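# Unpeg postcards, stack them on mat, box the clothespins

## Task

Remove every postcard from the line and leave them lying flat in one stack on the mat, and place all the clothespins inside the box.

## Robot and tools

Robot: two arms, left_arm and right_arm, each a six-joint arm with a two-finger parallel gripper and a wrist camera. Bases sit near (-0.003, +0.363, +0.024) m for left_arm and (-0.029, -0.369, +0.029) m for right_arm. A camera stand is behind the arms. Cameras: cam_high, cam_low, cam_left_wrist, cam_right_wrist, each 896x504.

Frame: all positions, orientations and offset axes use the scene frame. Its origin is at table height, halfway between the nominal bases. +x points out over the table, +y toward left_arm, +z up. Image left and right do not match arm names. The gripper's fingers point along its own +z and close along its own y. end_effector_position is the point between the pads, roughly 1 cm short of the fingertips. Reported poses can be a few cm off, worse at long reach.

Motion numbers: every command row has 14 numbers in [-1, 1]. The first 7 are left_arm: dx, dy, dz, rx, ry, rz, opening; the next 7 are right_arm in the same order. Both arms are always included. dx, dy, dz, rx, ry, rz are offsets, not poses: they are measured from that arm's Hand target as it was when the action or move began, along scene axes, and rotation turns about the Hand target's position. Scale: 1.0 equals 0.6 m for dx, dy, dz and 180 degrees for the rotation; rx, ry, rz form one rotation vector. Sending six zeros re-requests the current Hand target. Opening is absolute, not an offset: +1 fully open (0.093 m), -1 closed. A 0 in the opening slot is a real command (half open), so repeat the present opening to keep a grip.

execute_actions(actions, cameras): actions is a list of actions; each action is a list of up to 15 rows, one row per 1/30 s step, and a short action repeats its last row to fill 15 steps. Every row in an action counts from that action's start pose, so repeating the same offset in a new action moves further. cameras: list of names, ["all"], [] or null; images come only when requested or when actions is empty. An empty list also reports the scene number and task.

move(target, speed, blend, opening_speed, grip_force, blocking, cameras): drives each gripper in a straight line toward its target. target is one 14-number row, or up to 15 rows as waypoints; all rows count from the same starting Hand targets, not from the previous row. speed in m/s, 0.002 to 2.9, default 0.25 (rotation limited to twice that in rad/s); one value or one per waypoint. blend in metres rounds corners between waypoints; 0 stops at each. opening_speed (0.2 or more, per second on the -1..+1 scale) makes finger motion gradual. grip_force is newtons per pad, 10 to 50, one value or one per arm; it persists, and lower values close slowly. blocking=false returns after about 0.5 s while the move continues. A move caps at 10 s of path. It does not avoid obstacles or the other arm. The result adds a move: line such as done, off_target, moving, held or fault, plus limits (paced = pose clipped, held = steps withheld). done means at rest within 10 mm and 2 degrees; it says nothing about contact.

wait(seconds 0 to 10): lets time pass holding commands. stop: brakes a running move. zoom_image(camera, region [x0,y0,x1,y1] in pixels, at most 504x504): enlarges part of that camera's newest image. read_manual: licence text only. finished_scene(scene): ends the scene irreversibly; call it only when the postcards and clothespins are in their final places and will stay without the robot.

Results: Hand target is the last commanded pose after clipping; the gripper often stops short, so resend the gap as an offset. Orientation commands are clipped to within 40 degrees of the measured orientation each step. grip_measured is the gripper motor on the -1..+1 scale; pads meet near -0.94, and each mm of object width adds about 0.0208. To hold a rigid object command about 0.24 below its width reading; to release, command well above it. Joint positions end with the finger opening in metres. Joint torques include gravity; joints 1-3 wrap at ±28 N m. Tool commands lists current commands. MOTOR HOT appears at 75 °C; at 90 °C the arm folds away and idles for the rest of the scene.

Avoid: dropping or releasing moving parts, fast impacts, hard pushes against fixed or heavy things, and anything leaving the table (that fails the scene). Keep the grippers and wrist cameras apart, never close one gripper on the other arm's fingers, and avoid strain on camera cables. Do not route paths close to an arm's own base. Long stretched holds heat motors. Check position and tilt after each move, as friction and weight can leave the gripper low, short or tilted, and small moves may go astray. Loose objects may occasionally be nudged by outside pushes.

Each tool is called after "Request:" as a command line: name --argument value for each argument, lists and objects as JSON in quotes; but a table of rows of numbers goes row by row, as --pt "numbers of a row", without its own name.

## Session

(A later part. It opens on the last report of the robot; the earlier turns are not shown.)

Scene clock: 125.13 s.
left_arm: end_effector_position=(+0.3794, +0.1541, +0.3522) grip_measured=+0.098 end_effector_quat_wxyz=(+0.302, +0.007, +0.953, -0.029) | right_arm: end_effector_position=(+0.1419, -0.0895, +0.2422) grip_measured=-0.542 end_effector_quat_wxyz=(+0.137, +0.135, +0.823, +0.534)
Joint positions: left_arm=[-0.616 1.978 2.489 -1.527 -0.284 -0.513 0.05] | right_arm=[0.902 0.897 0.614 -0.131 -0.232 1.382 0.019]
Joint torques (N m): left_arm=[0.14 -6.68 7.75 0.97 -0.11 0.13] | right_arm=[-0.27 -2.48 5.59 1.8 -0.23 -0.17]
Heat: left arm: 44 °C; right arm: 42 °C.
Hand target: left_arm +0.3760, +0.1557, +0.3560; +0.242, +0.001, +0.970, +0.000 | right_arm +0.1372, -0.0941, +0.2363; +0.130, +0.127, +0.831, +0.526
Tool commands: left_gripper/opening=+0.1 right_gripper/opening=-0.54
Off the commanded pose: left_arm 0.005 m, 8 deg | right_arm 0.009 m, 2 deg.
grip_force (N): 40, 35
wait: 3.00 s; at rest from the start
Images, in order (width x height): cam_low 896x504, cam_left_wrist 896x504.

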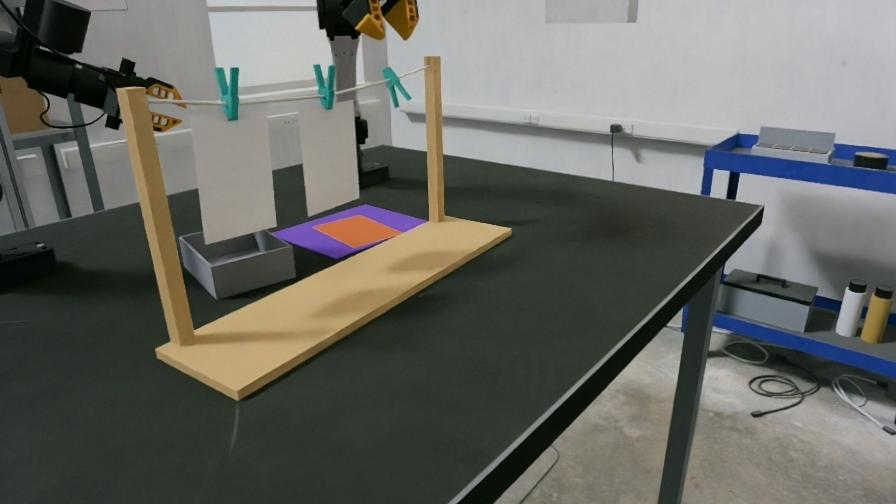

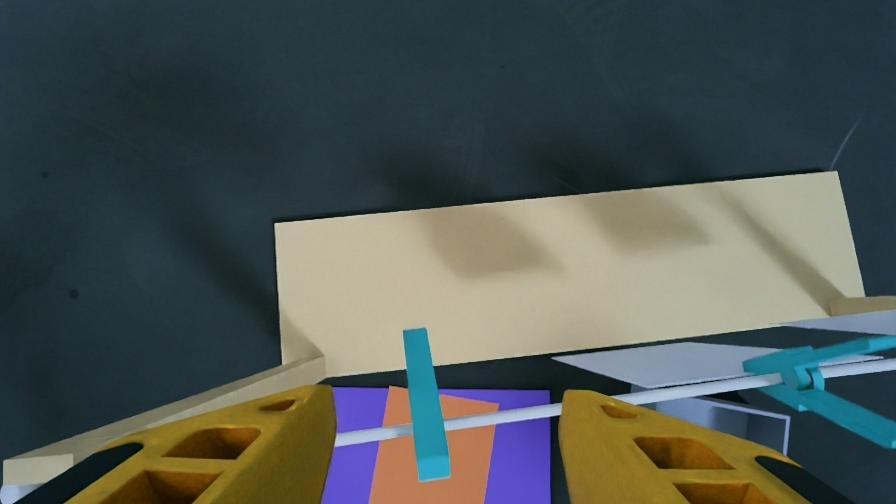

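Request:
move --target '[-0.293,0.207,-0.04,0,-0.289,0,0.1, 0.09,0.14,0.056,-0.3017,-0.45,-0.266,0.1]' --speed 0.2 --cameras '["all"]'

Scene clock: 136.77 s.
left_arm: end_effector_position=(+0.1976, +0.2794, +0.3256) grip_measured=+0.098 end_effector_quat_wxyz=(+0.628, +0.023, +0.778, +0.007) | right_arm: end_effector_position=(+0.1874, -0.0128, +0.2496) grip_measured=+0.098 end_effector_quat_wxyz=(+0.742, -0.067, +0.666, -0.008)
Joint positions: left_arm=[-1.162 0.57 0.8 -0.703 -1.091 -0.385 0.05] | right_arm=[1.425 1.918 0.831 1.506 1.316 -0.519 0.05]
Joint torques (N m): left_arm=[-0.79 0.57 4.89 2.21 -0.66 0.17] | right_arm=[-0.32 -7.49 6.8 2.03 -0.49 -0.11]
Heat: left arm: 44 °C; right arm: 43 °C.
Hand target: left_arm +0.2002, +0.2799, +0.3320; +0.643, +0.001, +0.766, +0.000 | right_arm +0.1912, -0.0101, +0.2699; +0.819, +0.000, +0.574, -0.001
Off the commanded pose: left_arm 0.007 m, 3 deg | right_arm 0.021 m, 16 deg.
joint sent to its limit (right arm) — joint 4 (wrist pitch), upper limit. The joint targets are off in position and orientation.
grip_force (N): 40, 35
move: off_target (left_arm, right_arm)

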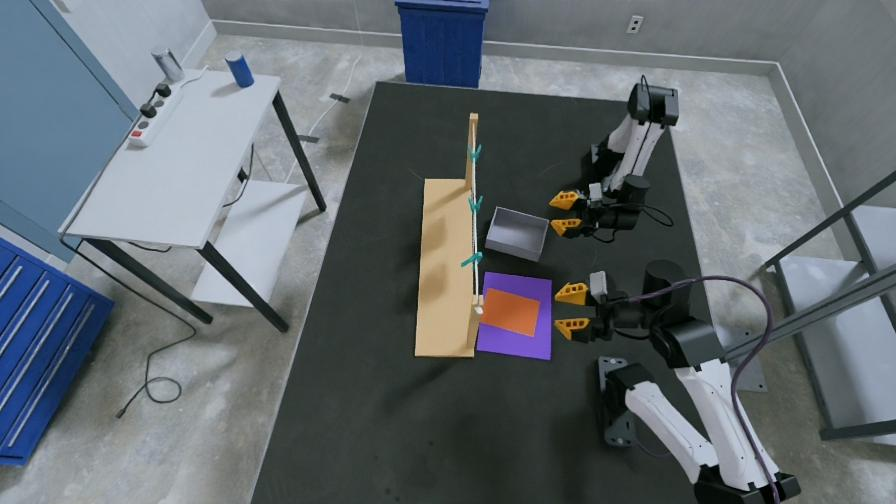

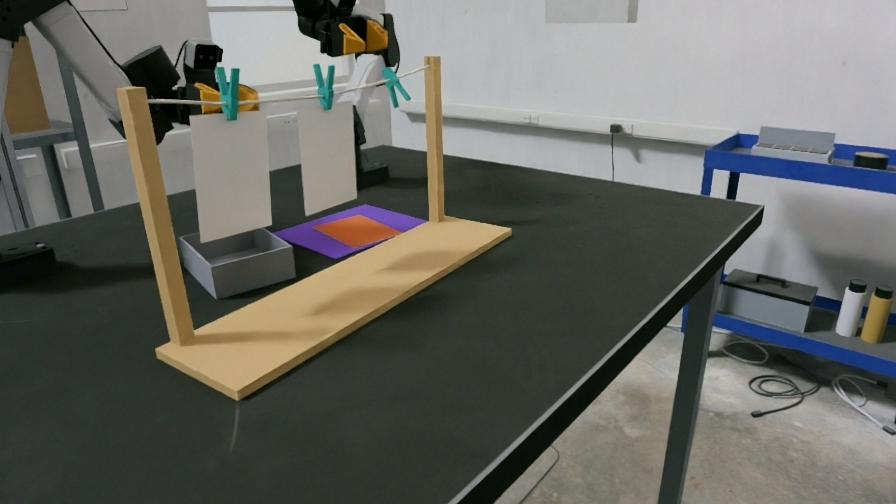

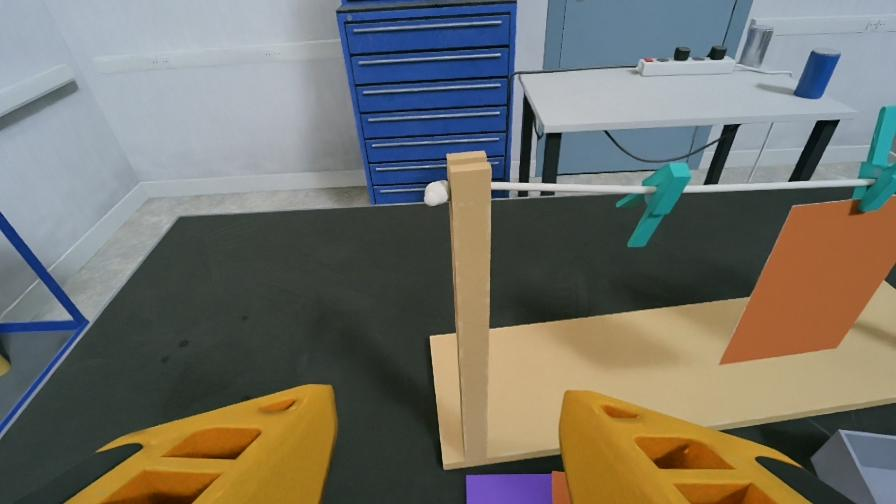

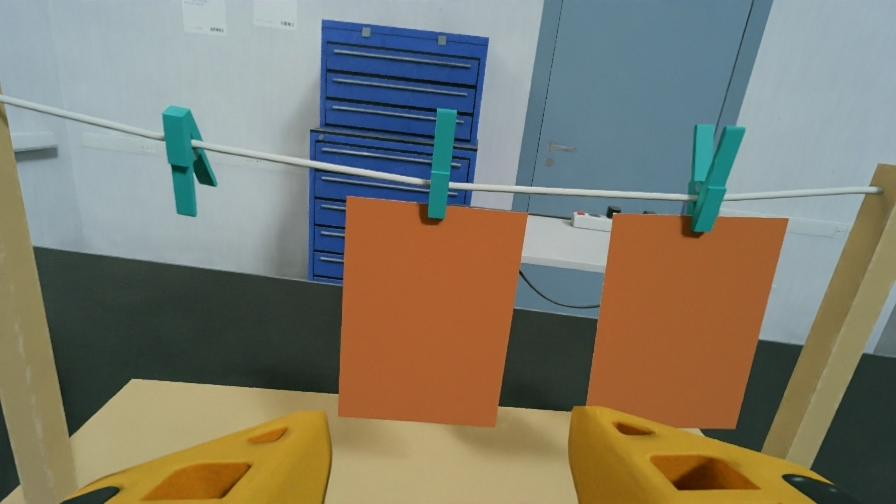

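Request:
move --target '[0,0,0,0,0,0,0.1, 0.22,0.035,0.075,0,0,0,0.1]' --speed 0.12 --cameras '["cam_low","cam_right_wrist"]'

Request:
zoom_image --camera "cam_low" --region '[210, 0, 400, 107]'

Scene clock: 139.33 s.
left_arm: end_effector_position=(+0.1976, +0.2794, +0.3256) grip_measured=+0.098 end_effector_quat_wxyz=(+0.628, +0.024, +0.778, +0.007) | right_arm: end_effector_position=(+0.3264, +0.0068, +0.2908) grip_measured=+0.098 end_effector_quat_wxyz=(+0.801, -0.020, +0.598, -0.031)
Joint positions: left_arm=[-1.162 0.57 0.8 -0.703 -1.091 -0.384 0.05] | right_arm=[1.094 2.158 1.232 1.506 1.026 -0.583 0.05]
Joint torques (N m): left_arm=[-0.8 0.54 4.81 2.22 -0.66 0.17] | right_arm=[0.21 -9.48 7.99 1.92 -0.55 -0.1]
Heat: left arm: 43 °C; right arm: 43 °C.
Hand target: left_arm +0.2002, +0.2799, +0.3320; +0.643, +0.001, +0.766, +0.000 | right_arm +0.3232, +0.0109, +0.3149; +0.819, +0.000, +0.574, -0.001
Off the commanded pose: left_arm 0.007 m, 3 deg | right_arm 0.025 m, 5 deg.
grip_force (N): 40, 35
move: off_target (left_arm, right_arm)
Images, in order (width x height): cam_low 896x504, cam_right_wrist 896x504.

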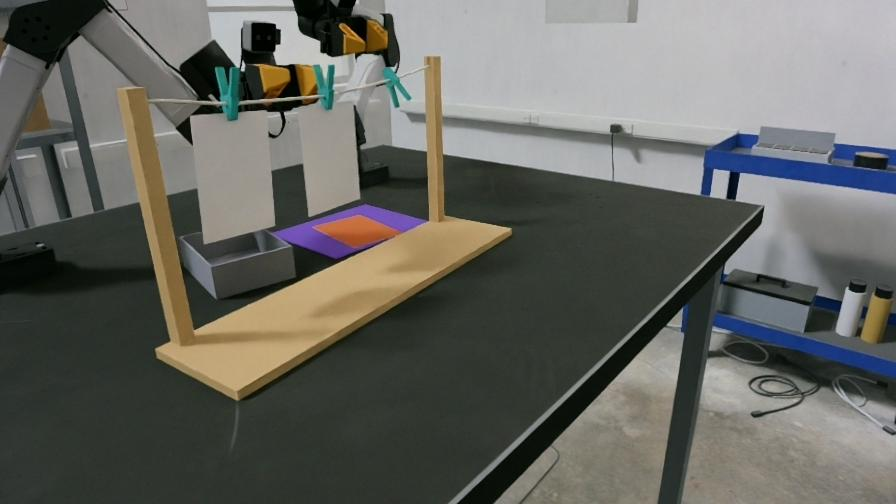

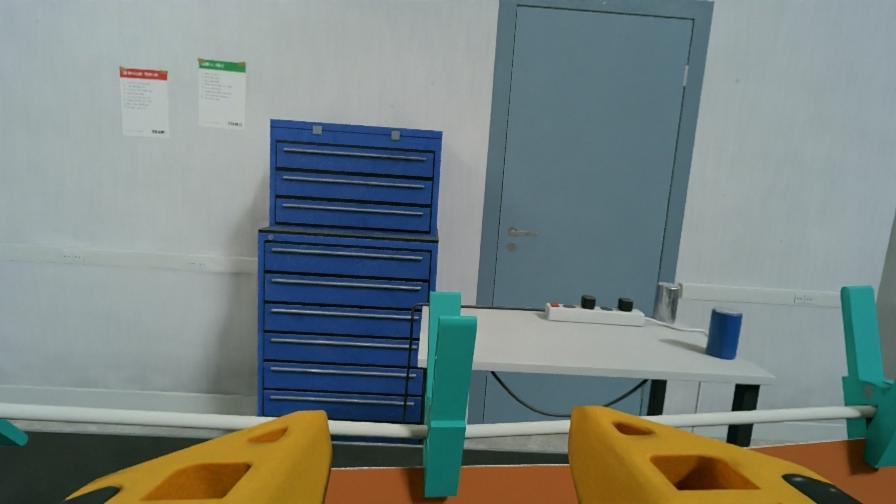

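Scaled by 2.653 from the camera's 896x504 image, which has a finer 1280x720 frame.

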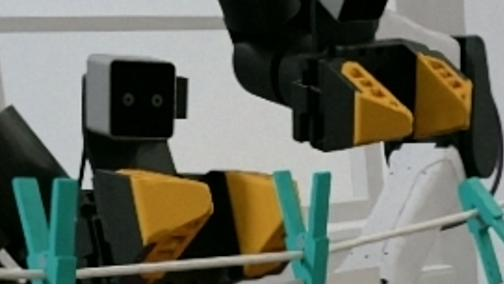

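Request:
move --target '[0,0,0,0,0,0,0.1, 0.07,0.002,0.022,0,0,0,0.1]' --speed 0.06 --cameras '["cam_low","cam_right_wrist"]'

Request:
zoom_image --camera "cam_low" --region '[210, 0, 400, 107]'

Scene clock: 141.23 s.
left_arm: end_effector_position=(+0.1976, +0.2794, +0.3256) grip_measured=+0.098 end_effector_quat_wxyz=(+0.628, +0.024, +0.778, +0.007) | right_arm: end_effector_position=(+0.3646, +0.0026, +0.3126) grip_measured=+0.098 end_effector_quat_wxyz=(+0.811, +0.000, +0.584, -0.023)
Joint positions: left_arm=[-1.162 0.57 0.8 -0.703 -1.091 -0.384 0.05] | right_arm=[1.013 2.183 1.352 1.419 0.96 -0.528 0.05]
Joint torques (N m): left_arm=[-0.75 0.54 4.79 2.21 -0.65 0.17] | right_arm=[-0.05 -10.1 8.47 1.16 -0.53 0.15]
Heat: left arm: 43 °C; right arm: 42 °C.
Hand target: left_arm +0.2002, +0.2799, +0.3320; +0.643, +0.001, +0.766, +0.000 | right_arm +0.3652, +0.0121, +0.3281; +0.819, +0.000, +0.574, -0.001
Off the commanded pose: left_arm 0.007 m, 3 deg | right_arm 0.018 m, 3 deg.
grip_force (N): 40, 35
move: off_target (left_arm, right_arm)
Images, in order (width x height): cam_low 896x504, cam_right_wrist 896x504.

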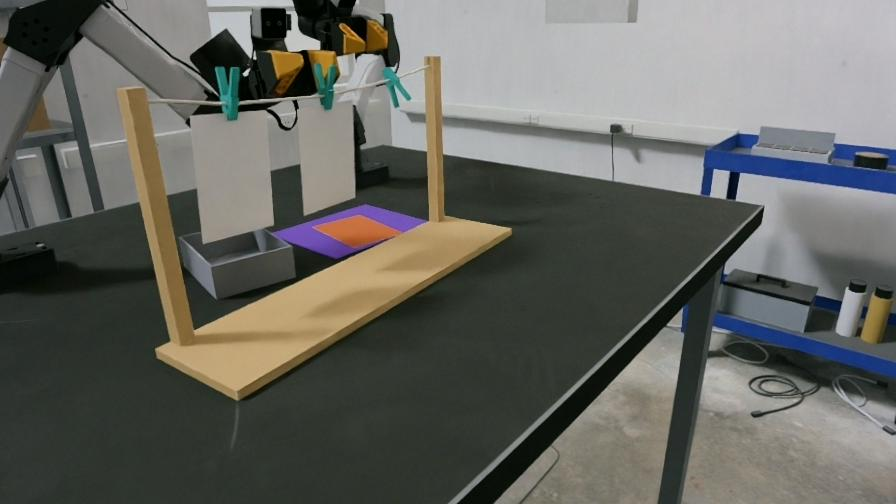

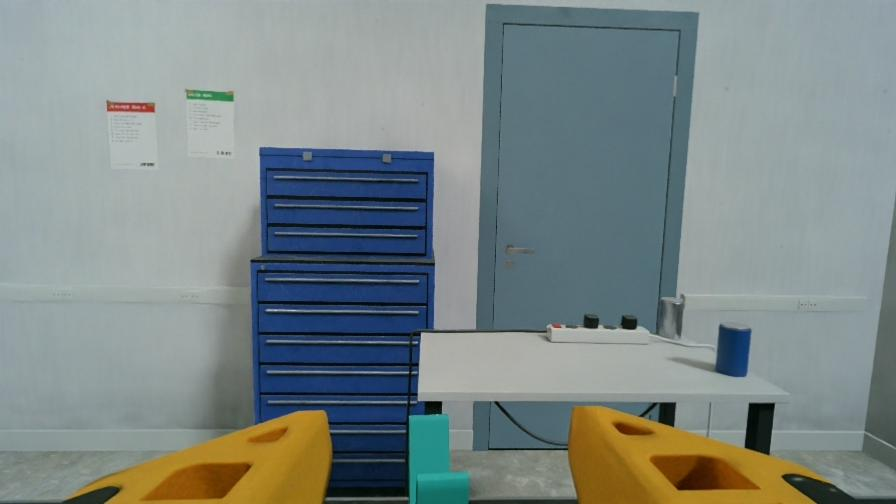

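Scaled by 2.653 from the camera's 896x504 image, which has a finer 1280x720 frame.

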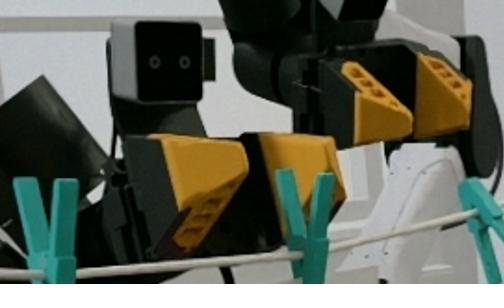

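Request:
move --target '[0,0,0,0,0,0,0.1, 0.0,0.006,-0.017,0,0,0,0.1]' --speed 0.06 --cameras '["cam_low","cam_right_wrist"]'

Request:
zoom_image --camera "cam_low" --region '[210, 0, 400, 107]'

Scene clock: 142.43 s.
left_arm: end_effector_position=(+0.1976, +0.2794, +0.3256) grip_measured=+0.098 end_effector_quat_wxyz=(+0.628, +0.024, +0.778, +0.007) | right_arm: end_effector_position=(+0.3676, +0.0073, +0.2977) grip_measured=+0.098 end_effector_quat_wxyz=(+0.807, -0.010, +0.590, -0.031)
Joint positions: left_arm=[-1.162 0.57 0.8 -0.703 -1.091 -0.384 0.05] | right_arm=[1.013 2.215 1.356 1.417 0.96 -0.528 0.05]
Joint torques (N m): left_arm=[-0.79 0.53 4.79 2.21 -0.65 0.17] | right_arm=[0.34 -10.39 8.38 1.48 -0.49 0.13]
Heat: left arm: 43 °C; right arm: 42 °C.
Hand target: left_arm +0.2002, +0.2799, +0.3320; +0.643, +0.001, +0.766, +0.000 | right_arm +0.3652, +0.0157, +0.3179; +0.819, +0.000, +0.574, -0.001
Off the commanded pose: left_arm 0.007 m, 3 deg | right_arm 0.022 m, 4 deg.
grip_force (N): 40, 35
move: off_target (left_arm, right_arm)
Images, in order (width x height): cam_low 896x504, cam_right_wrist 896x504.

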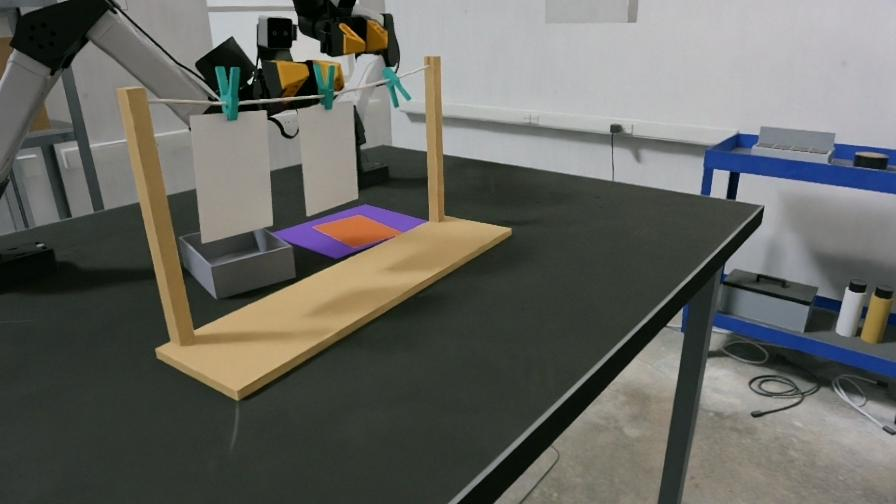

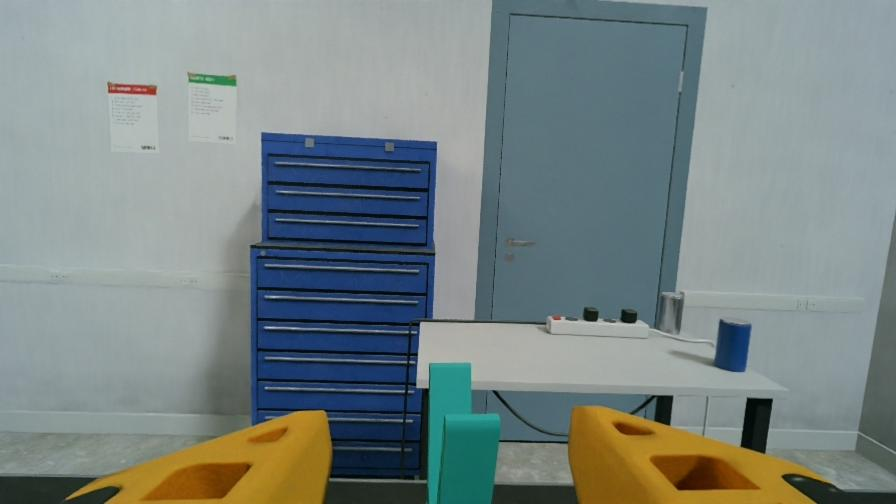

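Scaled by 2.653 from the camera's 896x504 image, which has a finer 1280x720 frame.

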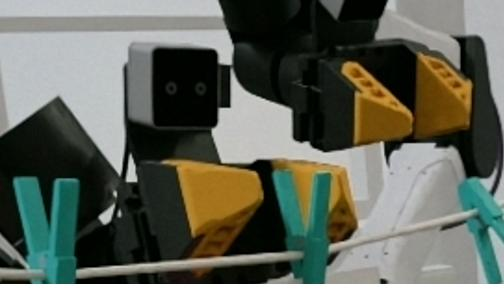

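Request:
move --target '[0,0,0,0,0,0,0.1, 0.0,0.0,0.0,0,0,0,-1]' --cameras '["cam_low","cam_right_wrist"]'

Request:
zoom_image --camera "cam_low" --region '[210, 0, 400, 107]'

Scene clock: 145.53 s.
left_arm: end_effector_position=(+0.1976, +0.2794, +0.3256) grip_measured=+0.098 end_effector_quat_wxyz=(+0.628, +0.024, +0.778, +0.007) | right_arm: end_effector_position=(+0.3676, +0.0073, +0.2977) grip_measured=-0.829 end_effector_quat_wxyz=(+0.807, -0.010, +0.590, -0.031)
Joint positions: left_arm=[-1.162 0.57 0.8 -0.703 -1.091 -0.384 0.05] | right_arm=[1.013 2.215 1.356 1.417 0.96 -0.528 0.005]
Joint torques (N m): left_arm=[-0.76 0.49 4.78 2.21 -0.66 0.17] | right_arm=[0.25 -10.39 8.42 1.49 -0.49 0.14]
Heat: left arm: 43 °C; right arm: 42 °C.
Hand target: left_arm +0.2002, +0.2799, +0.3320; +0.643, +0.001, +0.766, +0.000 | right_arm +0.3652, +0.0157, +0.3179; +0.819, +0.000, +0.574, -0.001
Off the commanded pose: left_arm 0.007 m, 3 deg | right_arm 0.022 m, 4 deg.
grip_force (N): 40, 35
move: off_target (left_arm, right_arm)
Images, in order (width x height): cam_low 896x504, cam_right_wrist 896x504.

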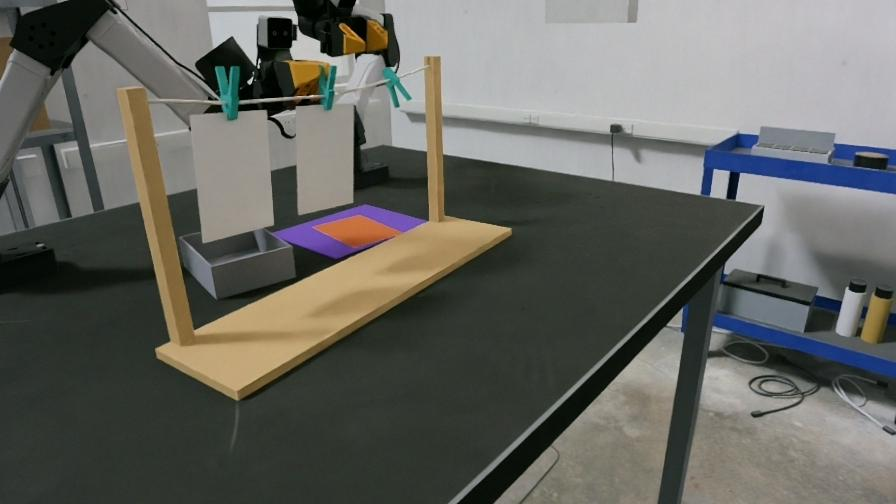

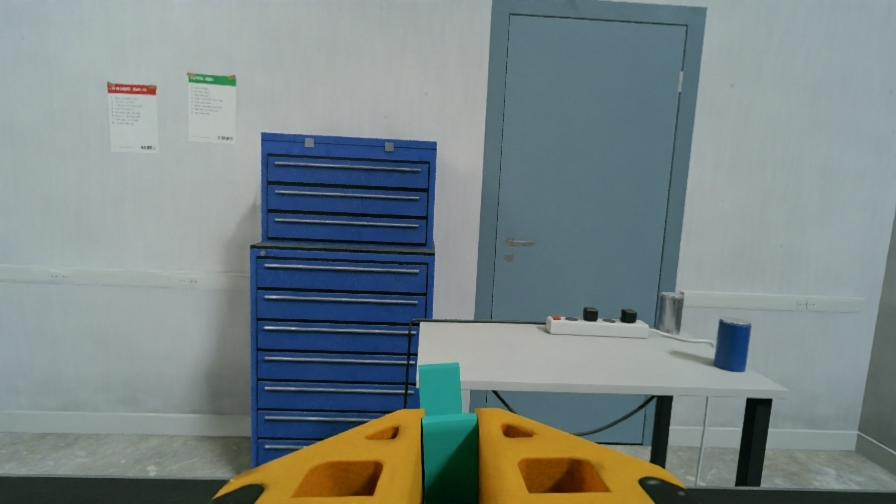

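Scaled by 2.653 from the camera's 896x504 image, which has a finer 1280x720 frame.

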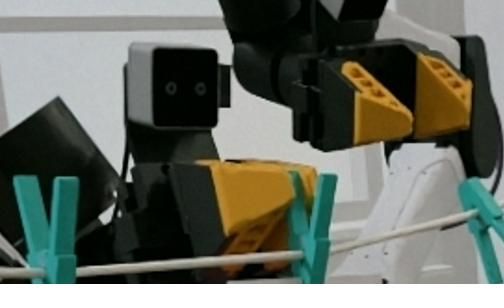

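Request:
move --pt "0 0 0 0 0 0 0.1 0.0143 0 -0.002 0 0.0972 0 -1" --pt "0 0 0 0 0 0 0.1 0.0275 0 -0.0087 0 0.1944 0 -1" --pt "0 0 0 0 0 0 0.1 0.0377 0 -0.018 0 0.289 0 -1" --blend '[0.01,0.01,0]' --speed 0.08 --cameras '["cam_low","cam_left_wrist","cam_high"]'

Request:
zoom_image --camera "cam_low" --region '[210, 0, 400, 107]'

Scene clock: 152.43 s.
left_arm: end_effector_position=(+0.1976, +0.2794, +0.3256) grip_measured=+0.098 end_effector_quat_wxyz=(+0.628, +0.024, +0.778, +0.007) | right_arm: end_effector_position=(+0.3932, +0.0072, +0.2955) grip_measured=-0.832 end_effector_quat_wxyz=(+0.487, -0.008, +0.873, -0.030)
Joint positions: left_arm=[-1.162 0.57 0.8 -0.703 -1.091 -0.384 0.05] | right_arm=[0.941 2.281 2.433 -0.999 0.796 0.609 0.005]
Joint torques (N m): left_arm=[-0.76 0.55 4.85 2.21 -0.65 0.16] | right_arm=[0.4 -11.04 9.21 1.45 -0.08 0.2]
Heat: left arm: 44 °C; right arm: 41 °C.
Hand target: left_arm +0.2002, +0.2799, +0.3320; +0.643, +0.001, +0.766, +0.000 | right_arm +0.3878, +0.0157, +0.3071; +0.484, +0.000, +0.875, -0.001
Off the commanded pose: left_arm 0.007 m, 3 deg | right_arm 0.015 m, 4 deg.
grip_force (N): 40, 35
move: off_target (left_arm, right_arm)
Images, in order (width x height): cam_high 896x504, cam_low 896x504, cam_left_wrist 896x504.

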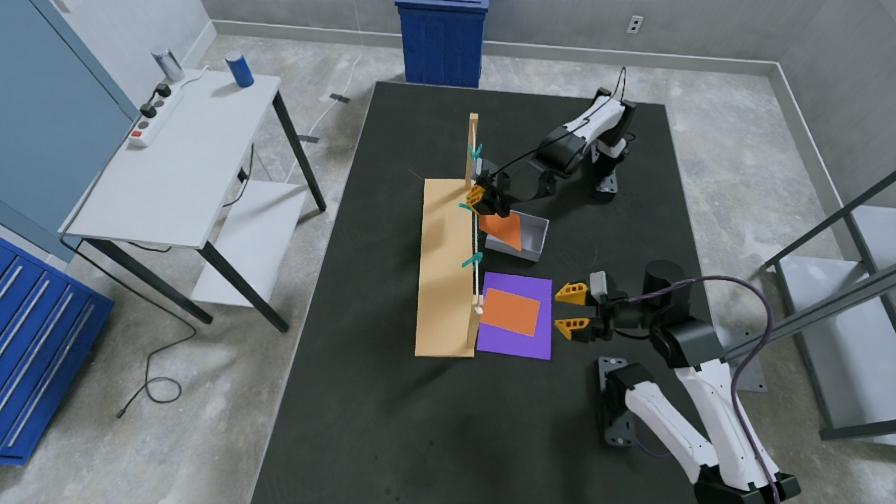

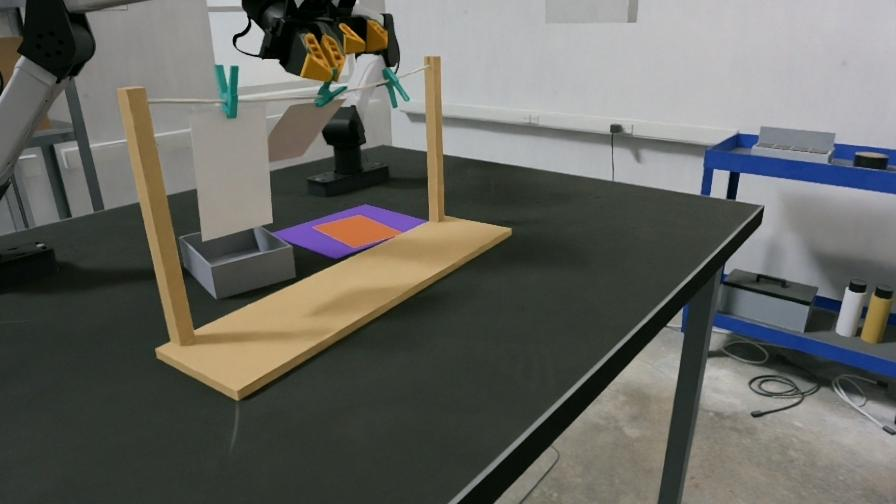

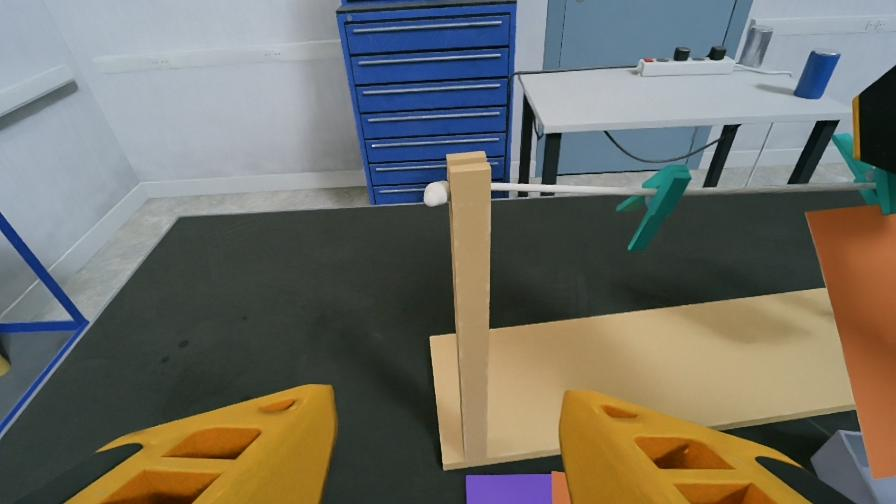

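Scaled by 2.653 from the camera's 896x504 image, which has a finer 1280x720 frame.

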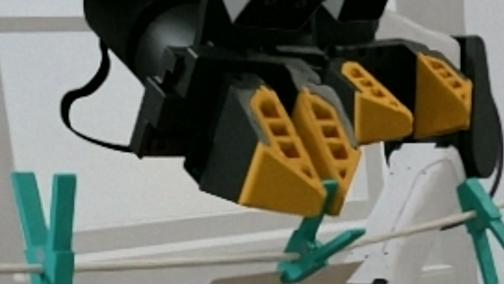

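Request:
move --target '[0.028,-0.11,-0.273,-0.32,0.1007,-0.3877,0.31, 0,0,0,0,0,0,-1]' --speed 0.15 --cameras '["cam_low","cam_left_wrist","cam_high"]'

Scene clock: 160.00 s.
left_arm: end_effector_position=(+0.2129, +0.2148, +0.1502) grip_measured=+0.308 end_effector_quat_wxyz=(+0.267, +0.087, +0.707, -0.649) | right_arm: end_effector_position=(+0.3929, +0.0071, +0.2949) grip_measured=-0.832 end_effector_quat_wxyz=(+0.485, -0.009, +0.874, -0.031)
Joint positions: left_arm=[0.075 1.608 0.07 1.457 1.383 -0.978 0.06] | right_arm=[0.941 2.284 2.439 -1.007 0.795 0.61 0.005]
Joint torques (N m): left_arm=[-0.94 -2.36 4.56 2.7 0.2 0.03] | right_arm=[0.43 -11.02 9.21 1.45 -0.07 0.22]
Heat: left arm: 46 °C; right arm: 41 °C.
Hand target: left_arm +0.2170, +0.2139, +0.1682; +0.337, +0.129, +0.622, -0.695 | right_arm +0.3878, +0.0157, +0.3071; +0.484, +0.000, +0.875, -0.001
Off the commanded pose: left_arm 0.018 m, 15 deg | right_arm 0.016 m, 4 deg.
joint sent to its limit (left arm) — joint 4 (wrist pitch), upper limit. The joint targets are off in position and orientation.
grip_force (N): 40, 35
move: off_target (left_arm, right_arm)
Images, in order (width x height): cam_high 896x504, cam_low 896x504, cam_left_wrist 896x504.

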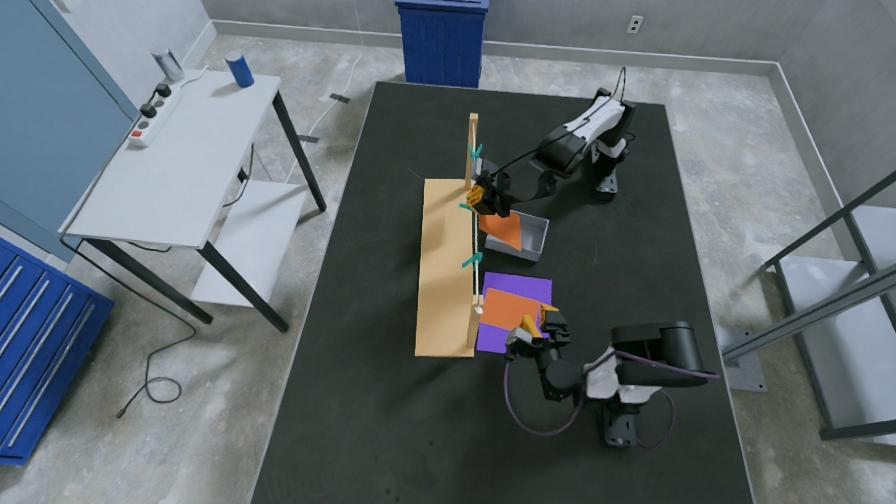

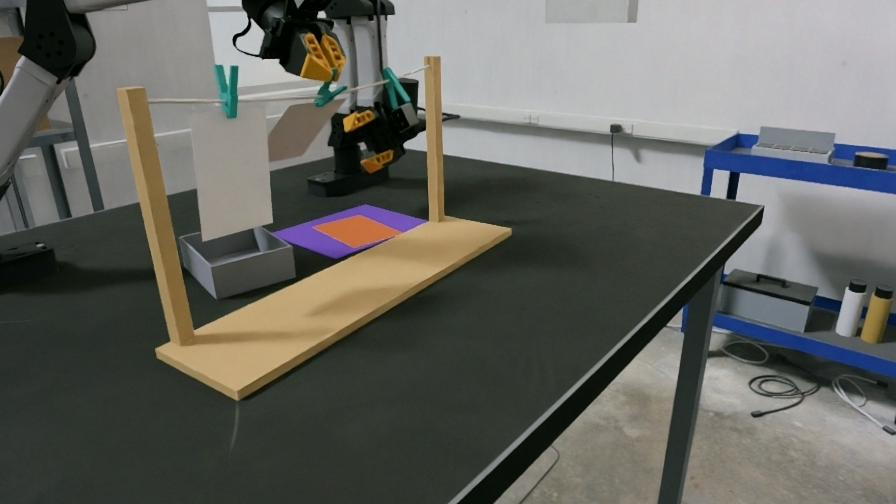

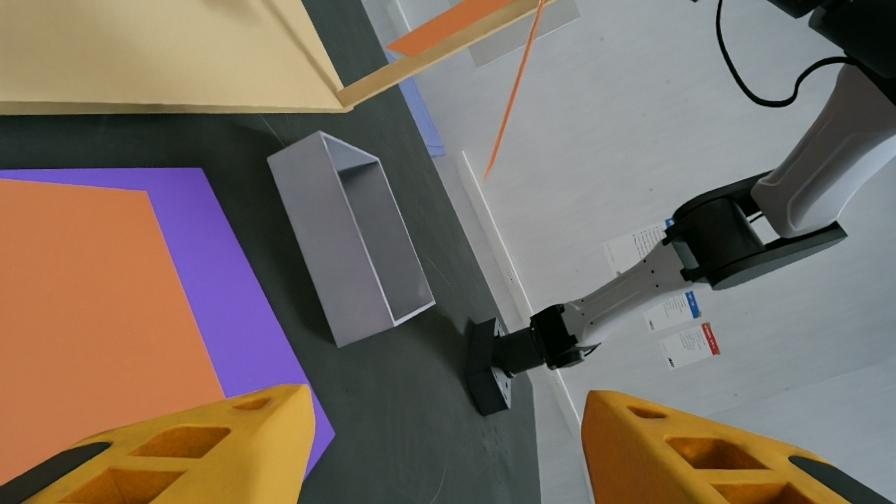

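Request:
move --target '[0.0685,-0.17,0.03,0,-0.043,0,0.31, 0,0,0,0,0,0,-1]' --speed 0.1 --cameras '["cam_low","cam_left_wrist"]'

Scene clock: 162.67 s.
left_arm: end_effector_position=(+0.2487, +0.1134, +0.1597) grip_measured=+0.308 end_effector_quat_wxyz=(+0.291, +0.152, +0.691, -0.644) | right_arm: end_effector_position=(+0.3929, +0.0071, +0.2949) grip_measured=-0.832 end_effector_quat_wxyz=(+0.485, -0.009, +0.874, -0.031)
Joint positions: left_arm=[-0.381 1.768 0.309 1.457 0.987 -0.928 0.06] | right_arm=[0.941 2.284 2.439 -1.007 0.795 0.61 0.005]
Joint torques (N m): left_arm=[-0.83 -3.88 5.3 2.95 -0.15 0.39] | right_arm=[0.4 -11.02 9.22 1.44 -0.06 0.21]
Heat: left arm: 47 °C; right arm: 41 °C.
Hand target: left_arm +0.2581, +0.1119, +0.1862; +0.378, +0.176, +0.597, -0.685 | right_arm +0.3878, +0.0157, +0.3071; +0.484, +0.000, +0.875, -0.001
Off the commanded pose: left_arm 0.028 m, 16 deg | right_arm 0.016 m, 4 deg.
joint sent to its limit (left arm) — joint 4 (wrist pitch), upper limit. The joint targets are off in position and orientation.
grip_force (N): 40, 35
move: off_target (left_arm, right_arm)
Images, in order (width x height): cam_low 896x504, cam_left_wrist 896x504.

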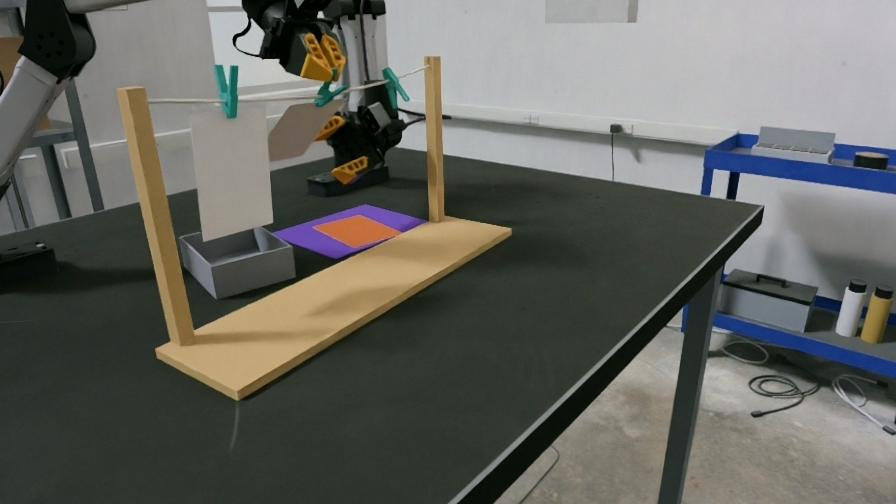

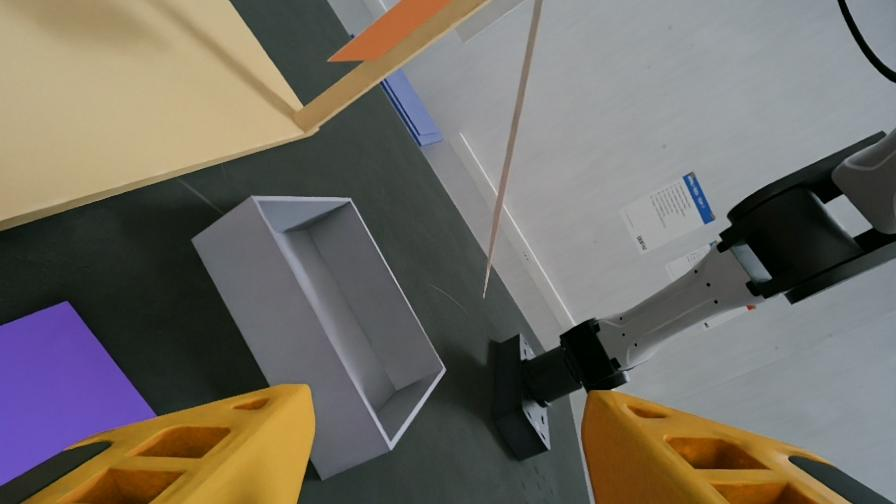

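Request:
move --target '[0.027,-0.045,0.025,0.04,-0.059,0,0.31, 0,0,0,0,0,0,-1]' --speed 0.08 --cameras '["cam_low","cam_left_wrist"]'

Scene clock: 165.70 s.
left_arm: end_effector_position=(+0.2693, +0.0900, +0.1734) grip_measured=+0.308 end_effector_quat_wxyz=(+0.357, +0.228, +0.656, -0.625) | right_arm: end_effector_position=(+0.3929, +0.0071, +0.2949) grip_measured=-0.832 end_effector_quat_wxyz=(+0.485, -0.009, +0.874, -0.031)
Joint positions: left_arm=[-0.427 1.831 0.438 1.457 0.964 -0.77 0.06] | right_arm=[0.941 2.284 2.439 -1.007 0.795 0.61 0.005]
Joint torques (N m): left_arm=[-0.96 -4.55 5.9 2.95 -0.21 0.38] | right_arm=[0.46 -11.03 9.24 1.44 -0.07 0.21]
Heat: left arm: 48 °C; right arm: 41 °C.
Hand target: left_arm +0.2743, +0.0849, +0.2012; +0.420, +0.262, +0.602, -0.627 | right_arm +0.3878, +0.0157, +0.3071; +0.484, +0.000, +0.875, -0.001
Off the commanded pose: left_arm 0.029 m, 10 deg | right_arm 0.016 m, 4 deg.
joint sent to its limit (left arm) — joint 4 (wrist pitch), upper limit. The joint targets are off in position, not in orientation.
grip_force (N): 40, 35
move: off_target (left_arm, right_arm)
Images, in order (width x height): cam_low 896x504, cam_left_wrist 896x504.

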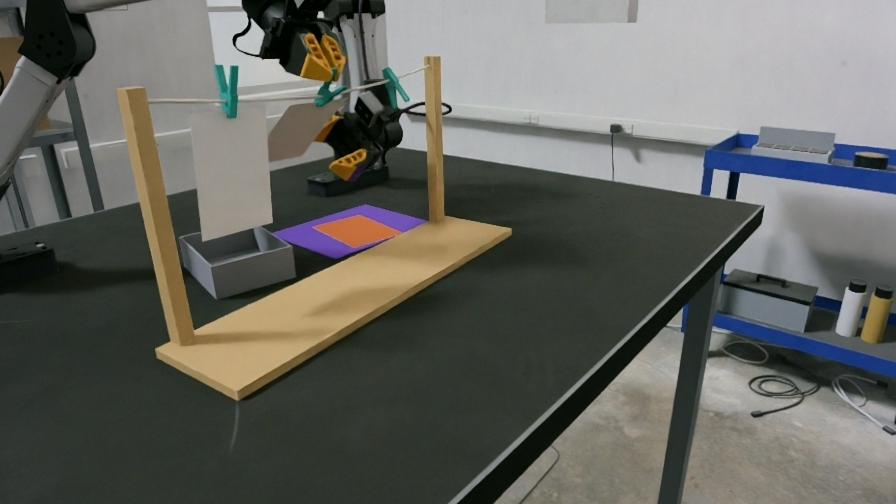

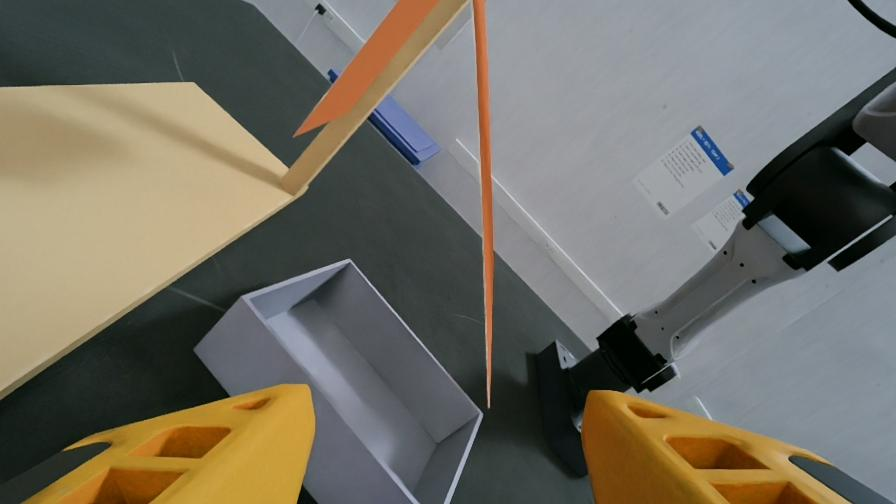

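Request:
move --target '[-0.002,-0.05,0.018,0,0,0,0.31, 0,0,0,0,0,0,-1]' --speed 0.06 --cameras '["cam_low","cam_left_wrist"]'

Scene clock: 167.33 s.
left_arm: end_effector_position=(+0.2640, +0.0565, +0.1925) grip_measured=+0.308 end_effector_quat_wxyz=(+0.376, +0.248, +0.631, -0.632) | right_arm: end_effector_position=(+0.3929, +0.0071, +0.2949) grip_measured=-0.832 end_effector_quat_wxyz=(+0.485, -0.009, +0.874, -0.031)
Joint positions: left_arm=[-0.539 1.831 0.501 1.457 0.871 -0.757 0.06] | right_arm=[0.941 2.284 2.439 -1.007 0.795 0.61 0.005]
Joint torques (N m): left_arm=[-0.75 -5.45 6.32 2.27 -0.26 0.39] | right_arm=[0.44 -11.06 9.22 1.43 -0.07 0.22]
Heat: left arm: 49 °C; right arm: 41 °C.
Hand target: left_arm +0.2731, +0.0549, +0.2120; +0.420, +0.262, +0.602, -0.627 | right_arm +0.3878, +0.0157, +0.3071; +0.484, +0.000, +0.875, -0.001
Off the commanded pose: left_arm 0.022 m, 6 deg | right_arm 0.016 m, 4 deg.
grip_force (N): 40, 35
move: off_target (left_arm, right_arm)
Images, in order (width x height): cam_low 896x504, cam_left_wrist 896x504.

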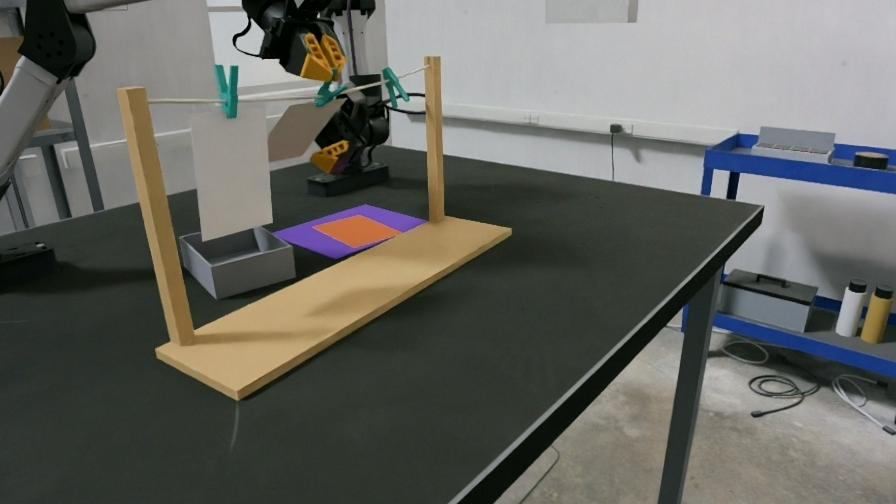

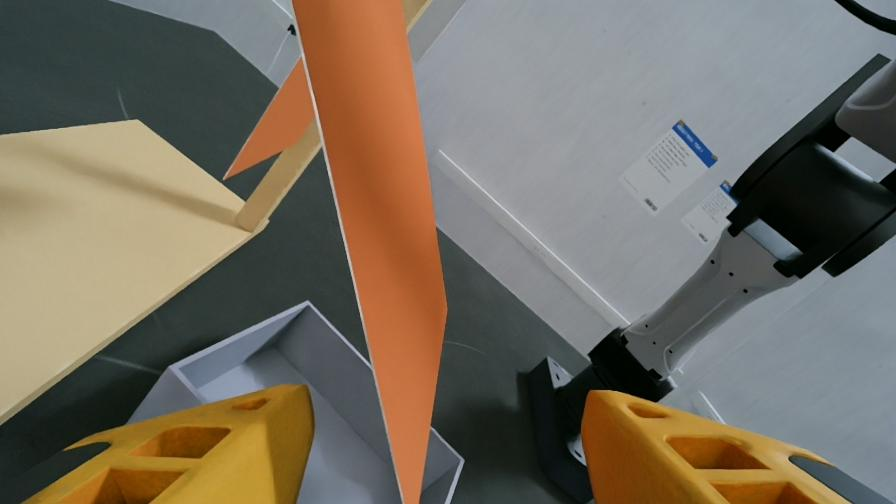

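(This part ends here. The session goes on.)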